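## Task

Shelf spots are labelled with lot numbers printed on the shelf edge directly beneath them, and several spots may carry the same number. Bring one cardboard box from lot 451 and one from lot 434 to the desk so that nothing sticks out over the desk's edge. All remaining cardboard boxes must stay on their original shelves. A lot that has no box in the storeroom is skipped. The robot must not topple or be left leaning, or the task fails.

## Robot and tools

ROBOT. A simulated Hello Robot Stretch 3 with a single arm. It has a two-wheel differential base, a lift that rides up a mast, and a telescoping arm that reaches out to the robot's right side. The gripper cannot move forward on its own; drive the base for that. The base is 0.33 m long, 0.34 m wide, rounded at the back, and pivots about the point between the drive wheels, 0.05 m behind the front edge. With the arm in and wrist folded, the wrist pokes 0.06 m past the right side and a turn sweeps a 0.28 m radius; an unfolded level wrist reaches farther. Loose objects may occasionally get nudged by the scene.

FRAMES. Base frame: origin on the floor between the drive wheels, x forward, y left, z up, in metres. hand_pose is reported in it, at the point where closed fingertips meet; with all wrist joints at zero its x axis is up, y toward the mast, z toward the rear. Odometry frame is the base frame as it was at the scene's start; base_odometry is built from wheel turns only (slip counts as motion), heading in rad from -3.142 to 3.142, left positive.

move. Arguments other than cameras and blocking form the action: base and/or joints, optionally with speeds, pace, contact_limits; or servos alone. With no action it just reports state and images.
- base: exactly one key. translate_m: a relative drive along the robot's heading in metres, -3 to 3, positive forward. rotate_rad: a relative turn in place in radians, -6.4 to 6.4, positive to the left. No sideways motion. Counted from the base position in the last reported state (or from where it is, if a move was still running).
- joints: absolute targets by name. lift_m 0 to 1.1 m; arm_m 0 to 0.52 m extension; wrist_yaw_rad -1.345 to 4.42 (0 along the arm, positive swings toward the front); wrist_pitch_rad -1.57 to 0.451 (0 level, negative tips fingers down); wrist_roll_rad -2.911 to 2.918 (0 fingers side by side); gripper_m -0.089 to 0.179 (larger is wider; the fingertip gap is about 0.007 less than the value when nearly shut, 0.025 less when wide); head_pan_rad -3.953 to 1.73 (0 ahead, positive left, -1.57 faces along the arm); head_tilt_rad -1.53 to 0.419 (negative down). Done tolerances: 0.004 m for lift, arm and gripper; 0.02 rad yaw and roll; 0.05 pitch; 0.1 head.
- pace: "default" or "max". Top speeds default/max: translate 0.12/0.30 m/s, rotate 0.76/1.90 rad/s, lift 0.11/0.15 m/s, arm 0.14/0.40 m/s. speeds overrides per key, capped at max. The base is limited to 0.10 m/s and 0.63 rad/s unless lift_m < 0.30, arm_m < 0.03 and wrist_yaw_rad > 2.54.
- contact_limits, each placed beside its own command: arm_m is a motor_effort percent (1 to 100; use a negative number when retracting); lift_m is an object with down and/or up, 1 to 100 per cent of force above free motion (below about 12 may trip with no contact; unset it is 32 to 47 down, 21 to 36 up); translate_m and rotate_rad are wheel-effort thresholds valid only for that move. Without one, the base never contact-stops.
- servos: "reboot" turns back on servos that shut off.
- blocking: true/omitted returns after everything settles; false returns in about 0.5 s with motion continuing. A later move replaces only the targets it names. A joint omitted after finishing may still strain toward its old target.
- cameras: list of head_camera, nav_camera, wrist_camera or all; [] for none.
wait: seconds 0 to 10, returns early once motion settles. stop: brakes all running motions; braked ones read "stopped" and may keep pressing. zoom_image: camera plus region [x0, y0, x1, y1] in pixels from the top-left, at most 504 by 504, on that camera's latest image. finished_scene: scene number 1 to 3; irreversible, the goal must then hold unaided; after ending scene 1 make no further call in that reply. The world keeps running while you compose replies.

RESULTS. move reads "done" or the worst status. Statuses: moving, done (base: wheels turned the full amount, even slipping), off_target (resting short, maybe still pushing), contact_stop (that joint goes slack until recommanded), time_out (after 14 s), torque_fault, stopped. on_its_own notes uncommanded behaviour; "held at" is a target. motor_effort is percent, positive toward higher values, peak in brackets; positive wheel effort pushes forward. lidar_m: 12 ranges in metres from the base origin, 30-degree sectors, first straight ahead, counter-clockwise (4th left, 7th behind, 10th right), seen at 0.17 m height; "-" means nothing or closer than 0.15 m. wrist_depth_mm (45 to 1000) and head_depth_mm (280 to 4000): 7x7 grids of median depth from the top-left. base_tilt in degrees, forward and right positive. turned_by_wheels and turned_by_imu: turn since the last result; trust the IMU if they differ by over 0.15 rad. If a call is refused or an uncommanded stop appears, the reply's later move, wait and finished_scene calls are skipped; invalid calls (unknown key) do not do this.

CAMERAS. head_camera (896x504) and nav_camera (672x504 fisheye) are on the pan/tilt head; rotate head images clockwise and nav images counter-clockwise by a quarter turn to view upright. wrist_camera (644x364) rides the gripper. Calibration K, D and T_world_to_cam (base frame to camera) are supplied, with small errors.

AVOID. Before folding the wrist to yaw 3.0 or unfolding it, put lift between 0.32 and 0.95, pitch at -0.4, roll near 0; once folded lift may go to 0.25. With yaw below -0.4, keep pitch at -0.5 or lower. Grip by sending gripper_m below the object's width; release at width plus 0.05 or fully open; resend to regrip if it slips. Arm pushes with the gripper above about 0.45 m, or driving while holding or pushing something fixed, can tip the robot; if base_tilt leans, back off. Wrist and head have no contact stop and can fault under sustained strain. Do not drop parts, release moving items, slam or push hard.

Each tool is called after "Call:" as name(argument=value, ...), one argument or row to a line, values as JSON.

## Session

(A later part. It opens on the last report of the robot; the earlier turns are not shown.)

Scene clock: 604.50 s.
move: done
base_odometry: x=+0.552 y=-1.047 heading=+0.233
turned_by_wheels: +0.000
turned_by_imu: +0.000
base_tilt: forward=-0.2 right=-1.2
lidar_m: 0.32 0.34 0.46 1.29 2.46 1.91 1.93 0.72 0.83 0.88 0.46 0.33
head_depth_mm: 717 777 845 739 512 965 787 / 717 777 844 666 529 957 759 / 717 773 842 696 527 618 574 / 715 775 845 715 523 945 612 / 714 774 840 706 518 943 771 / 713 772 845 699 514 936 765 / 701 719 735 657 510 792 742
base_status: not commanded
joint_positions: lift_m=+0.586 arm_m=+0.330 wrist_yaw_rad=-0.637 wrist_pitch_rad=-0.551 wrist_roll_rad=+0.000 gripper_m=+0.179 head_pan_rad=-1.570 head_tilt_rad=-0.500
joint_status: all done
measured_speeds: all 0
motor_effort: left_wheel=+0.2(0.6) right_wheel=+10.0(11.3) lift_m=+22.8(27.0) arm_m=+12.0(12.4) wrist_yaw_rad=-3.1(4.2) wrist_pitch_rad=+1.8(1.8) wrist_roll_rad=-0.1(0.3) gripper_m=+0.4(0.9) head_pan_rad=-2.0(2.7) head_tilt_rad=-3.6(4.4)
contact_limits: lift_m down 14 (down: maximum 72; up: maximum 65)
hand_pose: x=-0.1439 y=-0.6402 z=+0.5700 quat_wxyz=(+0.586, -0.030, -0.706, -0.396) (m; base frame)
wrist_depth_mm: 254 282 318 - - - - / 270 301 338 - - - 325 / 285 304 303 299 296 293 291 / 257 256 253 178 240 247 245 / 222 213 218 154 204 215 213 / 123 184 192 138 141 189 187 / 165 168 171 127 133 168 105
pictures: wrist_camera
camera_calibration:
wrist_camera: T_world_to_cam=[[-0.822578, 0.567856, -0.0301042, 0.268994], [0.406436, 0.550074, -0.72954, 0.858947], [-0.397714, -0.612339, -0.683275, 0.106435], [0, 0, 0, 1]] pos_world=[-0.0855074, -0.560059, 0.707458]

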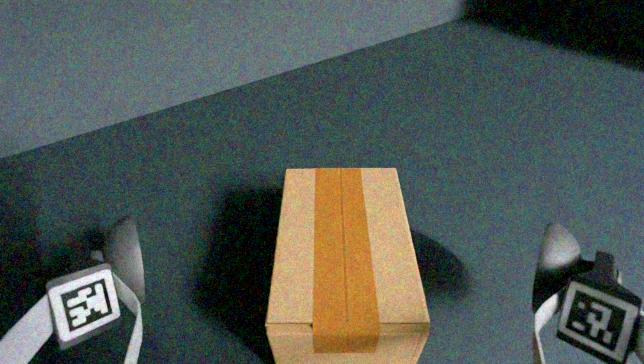

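Call:
move(
  joints={"gripper_m": 0.0},
  cameras=["wrist_camera"],
)

Call:
move(
  joints={"lift_m": 0.65},
  speeds={"lift_m": 0.06},
  cameras=["wrist_camera"],
)

Scene clock: 611.43 s.
move: done
base_odometry: x=+0.552 y=-1.047 heading=+0.233
turned_by_wheels: +0.000
turned_by_imu: +0.000
base_tilt: forward=-0.2 right=-1.1
lidar_m: 0.32 0.34 0.46 1.29 2.46 1.91 1.93 0.72 0.83 0.88 0.45 0.33
head_depth_mm: 714 774 841 740 512 968 786 / 717 773 843 666 529 966 762 / 716 776 842 696 526 619 576 / 717 772 842 713 522 950 612 / 717 776 841 705 518 943 769 / 716 775 843 699 514 938 767 / 703 722 737 659 509 792 745
base_status: not commanded
joint_positions: lift_m=+0.586 arm_m=+0.330 wrist_yaw_rad=-0.639 wrist_pitch_rad=-0.548 wrist_roll_rad=+0.000 gripper_m=+0.001 head_pan_rad=-1.570 head_tilt_rad=-0.500
joint_status: all done
measured_speeds: all 0
motor_effort: left_wheel=-0.1(0.7) right_wheel=+10.4(11.0) lift_m=+23.1(23.9) arm_m=+9.4(11.1) wrist_yaw_rad=-1.9(4.0) wrist_pitch_rad=+1.0(1.8) wrist_roll_rad=+0.0(0.3) gripper_m=-22.6(94.4) head_pan_rad=-2.1(2.5) head_tilt_rad=-3.6(4.6)
contact_limits: lift_m down 14 (down: maximum 72; up: maximum 65)
hand_pose: x=-0.1445 y=-0.6404 z=+0.5706 quat_wxyz=(+0.586, -0.032, -0.706, -0.396) (m; base frame)
wrist_depth_mm: 253 282 320 - - - - / 271 302 335 - - - 332 / 288 305 304 300 299 295 291 / 260 257 256 180 243 249 247 / 222 222 214 156 155 215 214 / 196 195 129 139 126 189 187 / 173 98 169 128 133 163 168
pictures: wrist_camera
camera_calibration:
wrist_camera: T_world_to_cam=[[-0.821582, 0.569298, -0.030043, 0.269692], [0.406075, 0.547411, -0.731741, 0.859351], [-0.400133, -0.613385, -0.680921, 0.10417], [0, 0, 0, 1]] pos_world=[-0.0857044, -0.560057, 0.707856]

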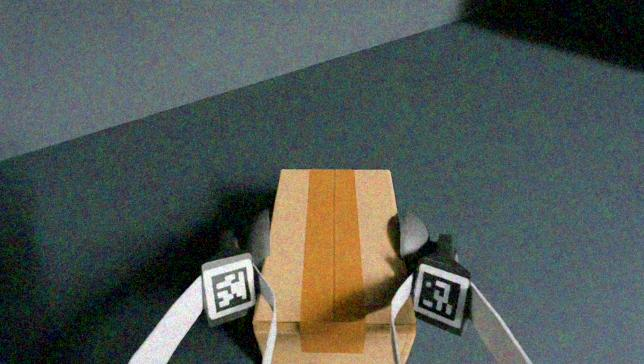

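Scene clock: 613.10 s.
move: done
base_odometry: x=+0.552 y=-1.047 heading=+0.233
turned_by_wheels: +0.000
turned_by_imu: +0.000
base_tilt: forward=-0.3 right=-1.2
lidar_m: 0.32 0.33 0.46 1.29 2.46 1.91 1.94 0.72 0.83 0.88 0.45 0.33
head_depth_mm: 717 775 846 740 512 968 785 / 716 773 843 665 530 956 453 / 716 771 845 696 525 563 737 / 716 773 845 712 522 574 733 / 714 773 842 706 518 944 770 / 714 774 844 701 513 934 764 / 701 720 736 659 510 793 743
base_status: not commanded
joint_positions: lift_m=+0.650 arm_m=+0.330 wrist_yaw_rad=-0.639 wrist_pitch_rad=-0.559 wrist_roll_rad=+0.000 gripper_m=+0.004 head_pan_rad=-1.570 head_tilt_rad=-0.500
joint_status: all done
measured_speeds: all 0
motor_effort: left_wheel=-0.2(0.6) right_wheel=+10.5(11.1) lift_m=+29.6(33.9) arm_m=+9.5(10.1) wrist_yaw_rad=-1.5(2.9) wrist_pitch_rad=+3.0(3.2) wrist_roll_rad=+0.0(0.3) gripper_m=-9.7(22.9) head_pan_rad=-1.7(2.3) head_tilt_rad=-2.8(4.4)
hand_pose: x=-0.1435 y=-0.6390 z=+0.6324 quat_wxyz=(+0.584, -0.028, -0.706, -0.399) (m; base frame)
wrist_depth_mm: 254 282 321 - - 529 - / 272 304 333 - - - - / 292 320 - - - - - / 314 331 323 177 317 323 321 / 299 298 281 155 157 290 287 / 263 263 129 140 126 256 253 / 234 99 223 128 134 225 228
pictures: wrist_camera
camera_calibration:
wrist_camera: T_world_to_cam=[[-0.821401, 0.569542, -0.0303582, 0.271942], [0.410693, 0.553695, -0.724398, 0.903424], [-0.395766, -0.60749, -0.688713, 0.156768], [0, 0, 0, 1]] pos_world=[-0.0856131, -0.559869, 0.770663]

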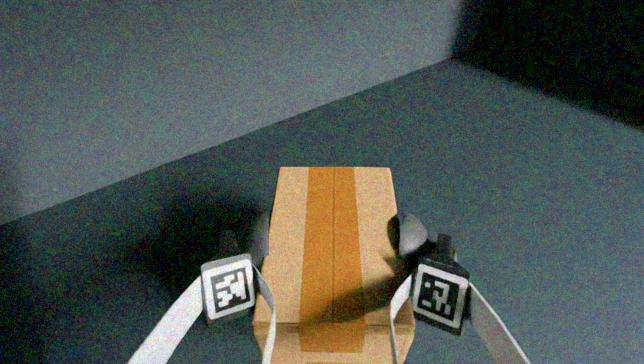

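Call:
move(
  joints={"arm_m": 0.0},
  speeds={"arm_m": 0.25},
  cameras=["wrist_camera"],
)

Call:
move(
  base={"rotate_rad": -1.227},
  joints={"lift_m": 0.86},
  cameras=[],
)

Call:
move(
  base={"translate_m": -1.3},
  joints={"wrist_yaw_rad": -0.3, "head_tilt_rad": -0.6},
  cameras=[],
)

Call:
move(
  base={"translate_m": -0.187},
  cameras=[],
)

Call:
move(
  base={"rotate_rad": -0.343},
  cameras=["head_camera","wrist_camera"],
)

Scene clock: 639.57 s.
move: done
base_odometry: x=+0.552 y=-1.047 heading=+0.233
turned_by_wheels: +0.000
turned_by_imu: +0.000
base_tilt: forward=-0.2 right=-1.1
lidar_m: 0.32 0.34 0.46 1.29 2.46 1.90 1.94 0.72 0.83 0.88 0.45 0.33
head_depth_mm: 716 775 842 737 513 964 785 / 718 775 842 666 529 962 781 / 719 775 842 696 526 953 778 / 715 775 844 715 522 950 774 / 716 776 843 707 518 942 769 / 714 775 843 698 514 932 765 / 703 722 736 658 509 795 746
base_status: not commanded
joint_positions: lift_m=+0.650 arm_m=+0.001 wrist_yaw_rad=-0.639 wrist_pitch_rad=-0.559 wrist_roll_rad=+0.000 gripper_m=+0.004 head_pan_rad=-1.570 head_tilt_rad=-0.500
joint_status: all done
measured_speeds: all 0
motor_effort: left_wheel=+0.1(0.6) right_wheel=+10.1(10.9) lift_m=+30.4(30.7) arm_m=-12.9(14.7) wrist_yaw_rad=-1.1(2.7) wrist_pitch_rad=+3.1(3.2) wrist_roll_rad=+0.2(0.3) gripper_m=-9.6(10.3) head_pan_rad=-1.3(2.1) head_tilt_rad=-3.1(4.3)
hand_pose: x=-0.1434 y=-0.3095 z=+0.6323 quat_wxyz=(+0.584, -0.028, -0.706, -0.399) (m; base frame)
wrist_depth_mm: - - - - - - - / - - - - - 498 - / - - - - - 554 - / - - - 177 - 653 - / 303 300 160 155 150 892 940 / 266 271 129 140 126 820 822 / 253 99 126 128 133 726 743
pictures: wrist_camera
camera_calibration:
wrist_camera: T_world_to_cam=[[-0.82139, 0.569557, -0.0303833, 0.0843557], [0.410998, 0.554107, -0.72391, 0.72071], [-0.395473, -0.6071, -0.689225, 0.357315], [0, 0, 0, 1]] pos_world=[-0.0856136, -0.23047, 0.770563]

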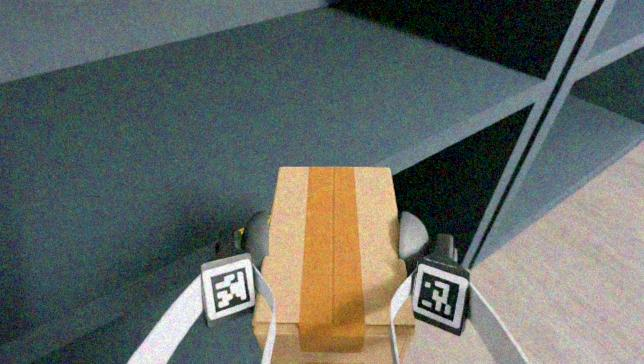

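Scene clock: 642.63 s.
move: done
base_odometry: x=+0.552 y=-1.047 heading=-0.994
turned_by_wheels: -1.227
turned_by_imu: -1.208
base_tilt: forward=-0.3 right=-1.1
lidar_m: 0.50 0.36 0.32 0.33 0.40 0.79 2.82 1.91 1.94 0.73 0.72 0.88
head_depth_mm: 1570 1665 1797 1944 2029 1631 1322 / 1623 1753 1874 2040 2095 1619 465 / 1634 1773 1928 2126 2109 1608 1312 / 1304 1441 1518 1655 1839 1595 1303 / 1202 1500 1231 1687 1272 1496 1275 / 687 1443 742 801 864 942 1068 / 566 611 665 705 827 901 1053
base_status: done
joint_positions: lift_m=+0.860 arm_m=+0.001 wrist_yaw_rad=-0.639 wrist_pitch_rad=-0.560 wrist_roll_rad=+0.000 gripper_m=+0.004 head_pan_rad=-1.570 head_tilt_rad=-0.500
joint_status: all done
measured_speeds: all 0
motor_effort: left_wheel=+7.5(12.4) right_wheel=-9.0(13.5) lift_m=+28.0(34.2) arm_m=-11.9(13.6) wrist_yaw_rad=-0.8(2.4) wrist_pitch_rad=+3.2(3.3) wrist_roll_rad=-0.2(0.3) gripper_m=-10.2(10.4) head_pan_rad=-1.5(2.1) head_tilt_rad=-3.5(4.4)
hand_pose: x=-0.1434 y=-0.3095 z=+0.8422 quat_wxyz=(+0.584, -0.028, -0.706, -0.399) (m; base frame)
wrist_depth_mm: - - - - - - - / - - - - - - - / - - - - - - - / - - - 178 - - - / - - 160 155 157 - - / - - 129 140 126 - - / - 99 129 128 131 925 934
pictures: none
No camera images: "cameras" was empty.

Scene clock: 656.77 s.
move: done
base_odometry: x=-0.157 y=+0.043 heading=-0.994
turned_by_wheels: +0.000
turned_by_imu: +0.000
base_tilt: forward=-0.4 right=-1.1
lidar_m: 1.33 0.86 0.78 0.78 0.96 2.64 2.59 0.95 1.06 1.51 1.84 1.64
head_depth_mm: 1195 1302 1413 1132 907 1489 - / 1237 1344 1470 1117 939 1449 - / 1284 1402 1550 1692 1737 506 305 / 1307 1430 1583 1780 1842 1461 1224 / 1364 1493 1650 1875 1829 1454 1220 / 1421 1558 1747 1972 1815 1453 1217 / 1464 1635 1821 2085 1802 1443 1214
base_status: done
joint_positions: lift_m=+0.860 arm_m=+0.001 wrist_yaw_rad=-0.303 wrist_pitch_rad=-0.560 wrist_roll_rad=+0.000 gripper_m=+0.004 head_pan_rad=-1.570 head_tilt_rad=-0.600
joint_status: all done
measured_speeds: all 0
motor_effort: left_wheel=-3.7(10.8) right_wheel=-8.3(14.8) lift_m=+29.4(29.9) arm_m=-2.2(12.2) wrist_yaw_rad=+1.2(6.3) wrist_pitch_rad=+3.1(3.3) wrist_roll_rad=+0.0(0.4) gripper_m=-9.6(10.5) head_pan_rad=-0.7(1.9) head_tilt_rad=+3.2(5.9)
hand_pose: x=-0.0825 y=-0.3405 z=+0.8422 quat_wxyz=(+0.643, +0.091, -0.701, -0.296) (m; base frame)
wrist_depth_mm: - - - - - - - / - - - - - - - / - - - - - - - / - - - 177 - - - / - - 160 155 157 - - / - - 129 140 126 - - / 991 99 129 128 132 941 936
pictures: none
No camera images: "cameras" was empty.

Scene clock: 659.77 s.
move: done
base_odometry: x=-0.258 y=+0.200 heading=-0.994
turned_by_wheels: +0.000
turned_by_imu: +0.001
base_tilt: forward=-0.3 right=-1.2
lidar_m: 1.45 0.93 0.84 0.85 1.04 2.47 2.48 1.05 0.82 1.01 1.75 1.81
head_depth_mm: 1147 1235 1358 1132 845 1457 - / 1182 1283 1406 1121 872 1490 - / 1230 1337 1447 1113 900 506 305 / 1272 1386 1538 1159 1663 1472 1229 / 1296 1427 1594 1777 1771 1473 1223 / 1352 1500 1668 1875 1814 1451 1218 / 1410 1556 1765 2000 1805 1446 1210
base_status: done
joint_positions: lift_m=+0.860 arm_m=+0.001 wrist_yaw_rad=-0.303 wrist_pitch_rad=-0.560 wrist_roll_rad=+0.000 gripper_m=+0.004 head_pan_rad=-1.570 head_tilt_rad=-0.600
joint_status: not commanded
measured_speeds: all 0
motor_effort: left_wheel=-1.1(11.3) right_wheel=-12.8(12.8) lift_m=+30.6(31.4) arm_m=-0.6(2.6) wrist_yaw_rad=+2.0(3.0) wrist_pitch_rad=+3.2(3.3) wrist_roll_rad=+0.1(0.3) gripper_m=-9.3(10.2) head_pan_rad=-0.8(1.3) head_tilt_rad=+3.6(4.6)
hand_pose: x=-0.0825 y=-0.3405 z=+0.8422 quat_wxyz=(+0.643, +0.091, -0.701, -0.296) (m; base frame)
wrist_depth_mm: - - - - - - - / - - - - - - - / - - - - - - - / - - - 178 - - - / - - 160 155 154 - - / - - 129 140 126 - - / 979 99 129 128 132 920 958
pictures: none
No camera images: "cameras" was empty.

Scene clock: 661.40 s.
move: done
base_odometry: x=-0.258 y=+0.200 heading=-1.336
turned_by_wheels: -0.343
turned_by_imu: -0.337
base_tilt: forward=-0.4 right=-1.2
lidar_m: 1.81 1.18 0.87 0.85 0.89 1.23 2.46 1.42 0.82 1.01 1.50 2.05
head_depth_mm: 1178 1292 1417 1134 911 1456 - / 1178 1292 1414 1121 902 1408 - / 1178 1302 1419 1115 894 506 306 / 1184 1304 1421 1105 921 1484 1230 / 1182 1304 1424 1095 915 1425 1218 / 1190 1305 1424 1078 908 1451 1218 / 1186 1314 1450 1591 902 1439 1209
base_status: done
joint_positions: lift_m=+0.860 arm_m=+0.001 wrist_yaw_rad=-0.303 wrist_pitch_rad=-0.560 wrist_roll_rad=+0.000 gripper_m=+0.004 head_pan_rad=-1.570 head_tilt_rad=-0.600
joint_status: not commanded
measured_speeds: all 0
motor_effort: left_wheel=+7.5(11.2) right_wheel=-9.9(14.3) lift_m=+31.1(31.9) arm_m=+0.3(0.7) wrist_yaw_rad=+2.1(2.9) wrist_pitch_rad=+3.3(3.3) wrist_roll_rad=+0.1(0.3) gripper_m=-9.5(10.2) head_pan_rad=-0.8(1.2) head_tilt_rad=+3.2(4.2)
hand_pose: x=-0.0824 y=-0.3405 z=+0.8422 quat_wxyz=(+0.643, +0.091, -0.701, -0.296) (m; base frame)
wrist_depth_mm: - - - - - - 660 / - - - - - - - / - - - - - - - / - - - 177 - - - / - - 159 155 157 - - / - - 129 140 126 - - / 976 100 128 128 131 941 949
pictures: head_camera (sideways), wrist_camera
camera_calibration:
head_camera: T_world_to_cam=[[-0.0466983, 0.519971, -0.852906, 1.12543], [0.997496, -0.0211268, -0.0674948, 0.0813598], [-0.0531145, -0.853922, -0.517683, 0.629594], [0, 0, 0, 1]] pos_world=[0.00484037, -0.045849, 1.29131]
wrist_camera: T_world_to_cam=[[-0.963339, 0.266558, -0.0304104, 0.0435734], [0.205182, 0.658969, -0.723644, 0.883335], [-0.172854, -0.703354, -0.689504, 0.493136], [0, 0, 0, 1]] pos_world=[-0.0540283, -0.246857, 0.980564]

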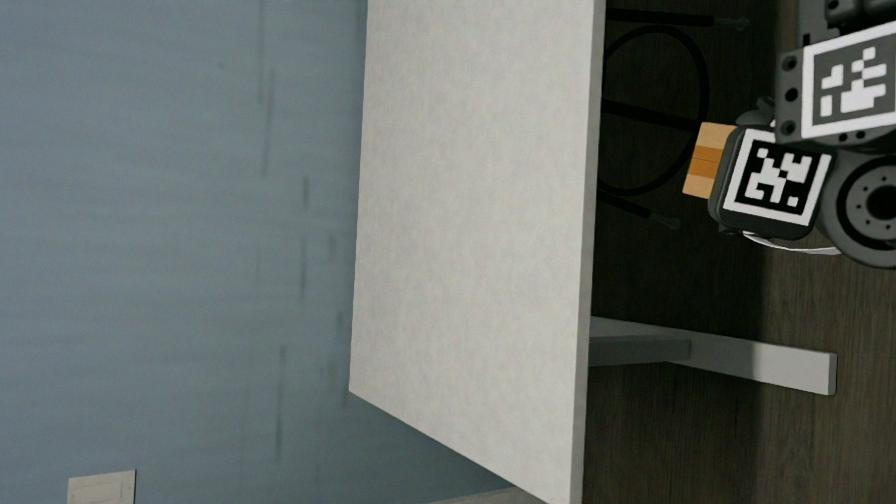

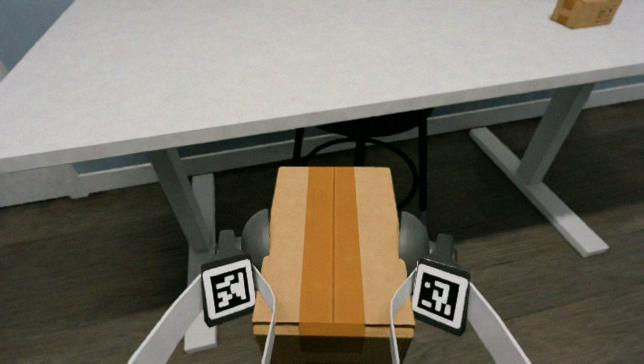

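Call:
move(
  joints={"arm_m": 0.49},
  speeds={"arm_m": 0.2},
  cameras=["wrist_camera"],
)

Call:
move(
  joints={"lift_m": 0.776},
  speeds={"lift_m": 0.06},
  contact_limits={"lift_m": {"down": 12}},
  cameras=["wrist_camera", "head_camera"],
)

Scene clock: 681.03 s.
move: done
base_odometry: x=-0.258 y=+0.200 heading=-1.336
turned_by_wheels: +0.000
turned_by_imu: +0.000
base_tilt: forward=-0.2 right=-1.3
lidar_m: 1.81 1.17 0.87 0.85 0.88 1.23 2.46 1.42 0.82 1.01 1.50 2.05
head_depth_mm: 1182 1301 1413 1134 341 - - / 1181 1297 1416 434 354 1374 1246 / 1181 1295 1377 874 894 1471 1232 / 1182 1296 1389 956 918 1479 1226 / 1183 1302 1423 1088 913 1428 1217 / 1187 1303 1430 1084 908 1445 1211 / 1190 1323 1452 1576 905 1443 1214
base_status: not commanded
joint_positions: lift_m=+0.860 arm_m=+0.490 wrist_yaw_rad=-0.303 wrist_pitch_rad=-0.560 wrist_roll_rad=+0.000 gripper_m=+0.004 head_pan_rad=-1.570 head_tilt_rad=-0.600
joint_status: all done
measured_speeds: all 0
motor_effort: left_wheel=+7.2(7.9) right_wheel=-10.6(10.6) lift_m=+28.8(31.9) arm_m=+13.2(15.2) wrist_yaw_rad=+1.5(3.5) wrist_pitch_rad=+3.1(3.4) wrist_roll_rad=-0.2(0.3) gripper_m=-9.7(10.3) head_pan_rad=+0.0(0.8) head_tilt_rad=+2.2(4.5)
hand_pose: x=-0.0824 y=-0.8299 z=+0.8422 quat_wxyz=(+0.643, +0.091, -0.701, -0.296) (m; base frame)
wrist_depth_mm: - - - - - - - / - - - - - - - / - - - - - - - / - - - 177 - - - / - - 155 155 150 - - / - - 129 140 126 - - / - 99 126 128 127 - -
pictures: wrist_camera
camera_calibration:
wrist_camera: T_world_to_cam=[[-0.963339, 0.266564, -0.0303728, 0.173994], [0.205183, 0.659073, -0.723549, 1.20582], [-0.172854, -0.703255, -0.689605, 0.149086], [0, 0, 0, 1]] pos_world=[-0.0540283, -0.736257, 0.980564]

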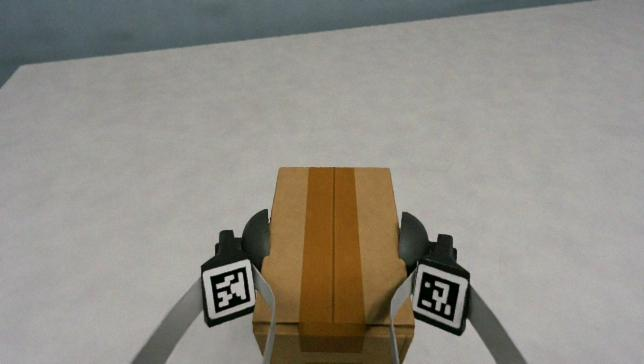

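Scene clock: 683.03 s.
move: done
base_odometry: x=-0.258 y=+0.200 heading=-1.336
turned_by_wheels: +0.000
turned_by_imu: +0.000
base_tilt: forward=-0.4 right=-1.3
lidar_m: 1.81 1.18 0.87 0.85 0.88 1.23 2.47 1.42 0.82 1.01 1.50 2.05
head_depth_mm: 1180 1296 1411 1139 910 1392 296 / 1181 1294 1415 1126 455 362 319 / 1186 1299 1420 644 862 1490 1227 / 1179 1298 1416 675 892 1467 1227 / 1185 1300 1421 1086 917 1420 1218 / 1187 1303 1425 1077 912 1449 1216 / 1196 1317 1445 1576 901 1449 1211
base_status: not commanded
joint_positions: lift_m=+0.776 arm_m=+0.490 wrist_yaw_rad=-0.303 wrist_pitch_rad=-0.560 wrist_roll_rad=+0.000 gripper_m=+0.004 head_pan_rad=-1.570 head_tilt_rad=-0.600
joint_status: all done
measured_speeds: all 0
motor_effort: left_wheel=+7.2(7.8) right_wheel=-10.2(10.6) lift_m=+23.2(27.4) arm_m=+11.0(13.9) wrist_yaw_rad=+1.0(3.4) wrist_pitch_rad=+3.2(3.3) wrist_roll_rad=-0.2(0.3) gripper_m=-9.6(10.3) head_pan_rad=-0.1(0.8) head_tilt_rad=+2.9(3.5)
contact_limits: lift_m down 12 (down: maximum 72; up: maximum 65)
hand_pose: x=-0.0824 y=-0.8299 z=+0.7582 quat_wxyz=(+0.643, +0.091, -0.701, -0.296) (m; base frame)
wrist_depth_mm: - - - - - - - / - - - - - - - / - - - - - - - / - - - 177 - - - / - - 155 155 150 - - / - - 129 140 125 - - / - 99 126 128 127 - -
pictures: head_camera (sideways), wrist_camera
camera_calibration:
head_camera: T_world_to_cam=[[-0.0466983, 0.519971, -0.852906, 1.12543], [0.997496, -0.0211268, -0.0674948, 0.0813598], [-0.0531145, -0.853922, -0.517683, 0.629594], [0, 0, 0, 1]] pos_world=[0.00484037, -0.045849, 1.29131]
wrist_camera: T_world_to_cam=[[-0.963339, 0.266564, -0.0303728, 0.171443], [0.205183, 0.659073, -0.723549, 1.14504], [-0.172854, -0.703255, -0.689605, 0.0911594], [0, 0, 0, 1]] pos_world=[-0.0540283, -0.736257, 0.896564]

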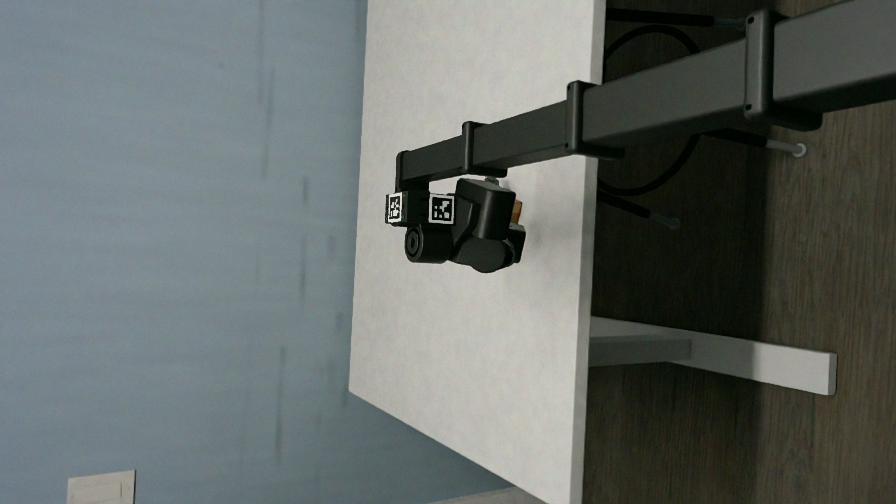

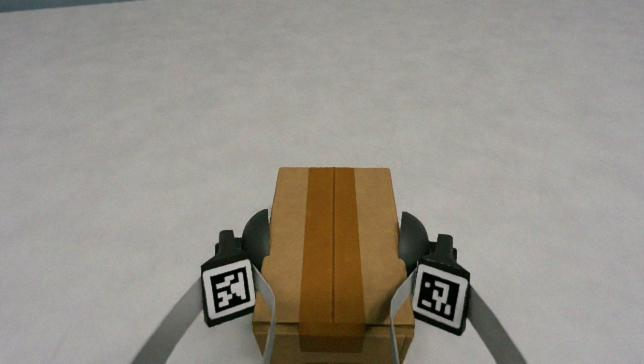

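Call:
move(
  joints={"lift_m": 0.766},
  speeds={"lift_m": 0.02},
  contact_limits={"lift_m": {"down": 12}},
  cameras=[],
)

Scene clock: 688.00 s.
move: done
base_odometry: x=-0.258 y=+0.200 heading=-1.336
turned_by_wheels: +0.000
turned_by_imu: +0.000
base_tilt: forward=-0.3 right=-1.2
lidar_m: 1.81 1.17 0.87 0.84 0.88 1.23 2.46 1.41 0.82 1.01 1.50 2.05
head_depth_mm: 1182 1297 1413 1137 912 1413 305 / 1187 1293 1413 1124 471 370 318 / 1178 1305 1418 654 854 1474 1235 / 1187 1303 1420 687 889 1466 1236 / 1184 1303 1423 1092 915 1420 1221 / 1194 1306 1432 1086 910 1455 1214 / 1197 1306 1454 1577 902 1450 1214
base_status: not commanded
joint_positions: lift_m=+0.766 arm_m=+0.490 wrist_yaw_rad=-0.303 wrist_pitch_rad=-0.518 wrist_roll_rad=+0.000 gripper_m=+0.004 head_pan_rad=-1.570 head_tilt_rad=-0.600
joint_status: all done
measured_speeds: all 0
motor_effort: left_wheel=+7.3(7.9) right_wheel=-10.0(10.8) lift_m=+18.8(23.7) arm_m=+8.6(9.2) wrist_yaw_rad=+1.8(2.7) wrist_pitch_rad=-4.4(4.8) wrist_roll_rad=-0.1(0.3) gripper_m=-10.0(10.2) head_pan_rad=+0.0(0.8) head_tilt_rad=+1.9(3.8)
contact_limits: lift_m down 12 (down: maximum 72; up: maximum 65)
hand_pose: x=-0.0843 y=-0.8360 z=+0.7568 quat_wxyz=(+0.649, +0.076, -0.703, -0.283) (m; base frame)
wrist_depth_mm: - - - - - - - / - - - - - - - / - - - - - - - / - - - 178 - - - / - - 155 157 149 - - / - - 129 140 128 - - / - 99 - 128 126 - -
pictures: none
No camera images: "cameras" was empty.

Contact made. Ease up slightly, then release and withdraw.

Call:
move(
  joints={"lift_m": 0.774},
  cameras=[],
)

Call:
move(
  joints={"gripper_m": 0.179},
  cameras=["wrist_camera"],
)

Call:
move(
  joints={"lift_m": 0.87},
  cameras=[],
)

Call:
move(
  joints={"arm_m": 0.1},
  cameras=["wrist_camera", "head_camera"],
)

Scene clock: 695.23 s.
move: done
base_odometry: x=-0.258 y=+0.200 heading=-1.336
turned_by_wheels: +0.000
turned_by_imu: +0.000
base_tilt: forward=-0.2 right=-1.3
lidar_m: 1.81 1.17 0.87 0.84 0.88 1.23 2.47 1.42 0.83 1.01 1.50 2.05
head_depth_mm: 1177 1290 1416 1136 908 1388 298 / 1178 1299 1410 1120 458 361 319 / 1176 1296 1414 643 858 1476 1243 / 1184 1293 1420 675 893 1475 1223 / 1185 1296 1417 1092 916 1428 1222 / 1190 1309 1434 1080 909 1449 1214 / 1195 1308 1458 1579 902 1441 1212
base_status: not commanded
joint_positions: lift_m=+0.774 arm_m=+0.490 wrist_yaw_rad=-0.303 wrist_pitch_rad=-0.550 wrist_roll_rad=+0.000 gripper_m=+0.004 head_pan_rad=-1.570 head_tilt_rad=-0.600
joint_status: all done
measured_speeds: all 0
motor_effort: left_wheel=+7.2(7.6) right_wheel=-9.6(10.9) lift_m=+28.5(32.2) arm_m=+5.7(6.7) wrist_yaw_rad=+0.9(2.9) wrist_pitch_rad=+1.3(4.3) wrist_roll_rad=+0.1(0.4) gripper_m=-9.6(10.2) head_pan_rad=+0.5(0.5) head_tilt_rad=+2.0(2.3)
hand_pose: x=-0.0829 y=-0.8315 z=+0.7583 quat_wxyz=(+0.644, +0.087, -0.701, -0.293) (m; base frame)
wrist_depth_mm: - - - - - - - / - - - - - - - / - - - - - - - / - - - 179 - - - / - - 155 156 150 - - / - - 129 140 128 - - / - 98 126 128 127 - -
pictures: none
No camera images: "cameras" was empty.

Scene clock: 697.53 s.
move: done
base_odometry: x=-0.258 y=+0.200 heading=-1.336
turned_by_wheels: +0.000
turned_by_imu: +0.000
base_tilt: forward=-0.2 right=-1.2
lidar_m: 1.80 1.17 0.87 0.84 0.88 1.23 2.46 1.42 0.82 1.01 1.50 2.05
head_depth_mm: 1179 1289 1421 1131 908 1382 298 / 1185 1296 1421 1120 458 361 319 / 1177 1299 1411 644 859 1484 1235 / 1182 1297 1423 677 886 1473 1225 / 1190 1299 1420 1092 913 1429 1222 / 1186 1302 1435 1076 908 1456 1211 / 1187 1311 1451 1582 902 1447 1216
base_status: not commanded
joint_positions: lift_m=+0.774 arm_m=+0.490 wrist_yaw_rad=-0.302 wrist_pitch_rad=-0.552 wrist_roll_rad=+0.000 gripper_m=+0.179 head_pan_rad=-1.570 head_tilt_rad=-0.600
joint_status: all done
measured_speeds: all 0
motor_effort: left_wheel=+6.9(7.6) right_wheel=-9.5(10.2) lift_m=+23.2(28.7) arm_m=+3.7(6.0) wrist_yaw_rad=+1.9(3.1) wrist_pitch_rad=+1.8(1.9) wrist_roll_rad=-0.1(0.3) gripper_m=+0.6(85.2) head_pan_rad=+0.6(1.0) head_tilt_rad=+1.6(2.5)
hand_pose: x=-0.0828 y=-0.8311 z=+0.7578 quat_wxyz=(+0.644, +0.088, -0.701, -0.293) (m; base frame)
wrist_depth_mm: - - - - - - - / - - - - - - - / - - - - - - - / - - - 179 - - - / - 142 - 155 154 - - / - 126 - 140 133 - - / - - - 128 127 - 105
pictures: wrist_camera
camera_calibration:
wrist_camera: T_world_to_cam=[[-0.963446, 0.266206, -0.0300976, 0.170945], [0.203391, 0.653693, -0.728915, 1.14504], [-0.174367, -0.708392, -0.683942, 0.0812603], [0, 0, 0, 1]] pos_world=[-0.0540252, -0.736446, 0.895359]

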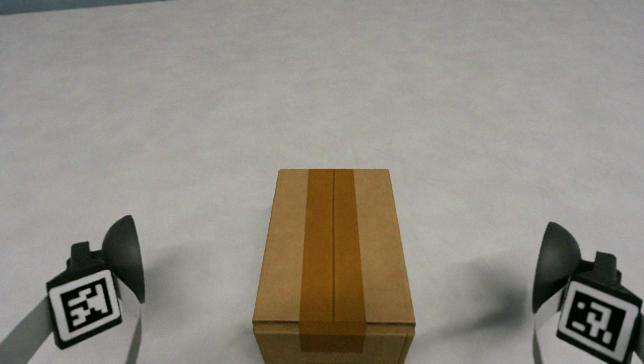

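Scene clock: 699.23 s.
move: done
base_odometry: x=-0.258 y=+0.200 heading=-1.336
turned_by_wheels: +0.000
turned_by_imu: +0.000
base_tilt: forward=-0.2 right=-1.2
lidar_m: 1.80 1.17 0.87 0.84 0.88 1.23 2.47 1.41 0.82 1.01 1.50 2.05
head_depth_mm: 1176 1294 1414 1131 313 - 1217 / 1182 1295 1406 412 343 1414 1241 / 1182 1294 637 925 896 1481 1234 / 1185 1298 1399 924 920 1466 1229 / 1187 1307 1426 1090 918 1419 1223 / 1189 1308 1419 1080 909 1458 1215 / 1188 1304 1458 1578 902 1453 1219
base_status: not commanded
joint_positions: lift_m=+0.870 arm_m=+0.490 wrist_yaw_rad=-0.302 wrist_pitch_rad=-0.552 wrist_roll_rad=+0.000 gripper_m=+0.179 head_pan_rad=-1.570 head_tilt_rad=-0.600
joint_status: all done
measured_speeds: all 0
motor_effort: left_wheel=+7.3(7.5) right_wheel=-9.7(10.2) lift_m=+29.8(33.2) arm_m=+1.9(4.1) wrist_yaw_rad=+0.8(3.1) wrist_pitch_rad=+1.8(1.9) wrist_roll_rad=-0.3(0.3) gripper_m=+0.7(1.2) head_pan_rad=+0.3(1.0) head_tilt_rad=+1.0(2.5)
hand_pose: x=-0.0828 y=-0.8311 z=+0.8538 quat_wxyz=(+0.644, +0.088, -0.701, -0.293) (m; base frame)
wrist_depth_mm: - - - - - - - / - - - - - - - / - - - - - - - / - - - - - - - / - 142 - - - - - / - 126 - 242 - - - / - - - 216 - - 105
pictures: none
No camera images: "cameras" was empty.

Scene clock: 703.30 s.
move: done
base_odometry: x=-0.258 y=+0.200 heading=-1.336
turned_by_wheels: +0.000
turned_by_imu: +0.000
base_tilt: forward=-0.3 right=-1.2
lidar_m: 1.81 1.18 0.87 0.84 0.89 1.23 2.46 1.42 0.83 1.01 1.50 2.05
head_depth_mm: 1178 1288 1416 1132 868 - 1213 / 1184 1295 1425 1125 866 293 - / 1183 1303 1418 1113 860 - 1150 / 1185 1308 1422 1097 852 300 301 / 1189 1305 1420 1092 914 1425 1222 / 1189 1307 1437 1079 909 1454 1210 / 1189 1302 1457 1587 900 1446 1208
base_status: not commanded
joint_positions: lift_m=+0.870 arm_m=+0.100 wrist_yaw_rad=-0.302 wrist_pitch_rad=-0.552 wrist_roll_rad=+0.000 gripper_m=+0.179 head_pan_rad=-1.570 head_tilt_rad=-0.600
joint_status: all done
measured_speeds: all 0
motor_effort: left_wheel=+7.2(7.6) right_wheel=-9.2(10.2) lift_m=+23.6(30.0) arm_m=-13.0(14.7) wrist_yaw_rad=+2.1(2.9) wrist_pitch_rad=+1.9(1.9) wrist_roll_rad=+0.0(0.4) gripper_m=+0.4(1.4) head_pan_rad=+0.7(1.3) head_tilt_rad=+1.9(2.4)
hand_pose: x=-0.0828 y=-0.4411 z=+0.8538 quat_wxyz=(+0.644, +0.088, -0.701, -0.293) (m; base frame)
wrist_depth_mm: - - - - - - 595 / - - 479 - - - - / - - - - - - - / - - - - - - - / - - - - - - - / 123 - - - - - - / 953 966 977 969 973 942 105
pictures: head_camera (sideways), wrist_camera
camera_calibration:
head_camera: T_world_to_cam=[[-0.0466983, 0.519971, -0.852906, 1.12543], [0.997496, -0.0211268, -0.0674948, 0.0813598], [-0.0531145, -0.853922, -0.517683, 0.629594], [0, 0, 0, 1]] pos_world=[0.00484037, -0.045849, 1.29131]
wrist_camera: T_world_to_cam=[[-0.963446, 0.266206, -0.0300976, 0.0700134], [0.203391, 0.653693, -0.728915, 0.960075], [-0.174367, -0.708392, -0.683942, 0.423192], [0, 0, 0, 1]] pos_world=[-0.0540252, -0.346446, 0.991359]

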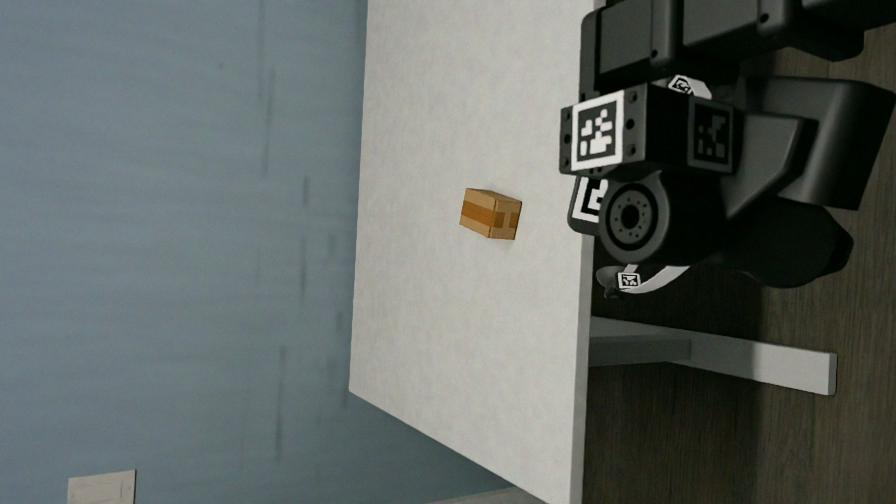

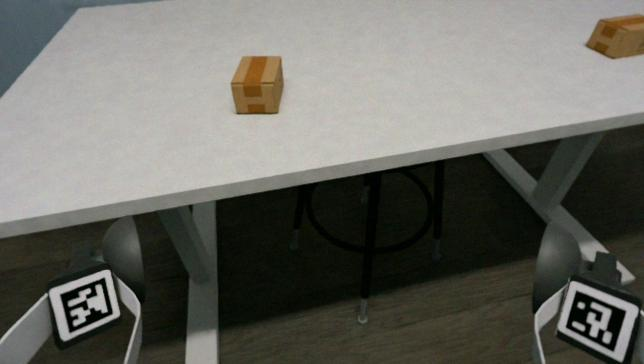

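Both boxes are on the desk.

Call:
finished_scene(
  scene=2,
)

The scene is finished: the task was done.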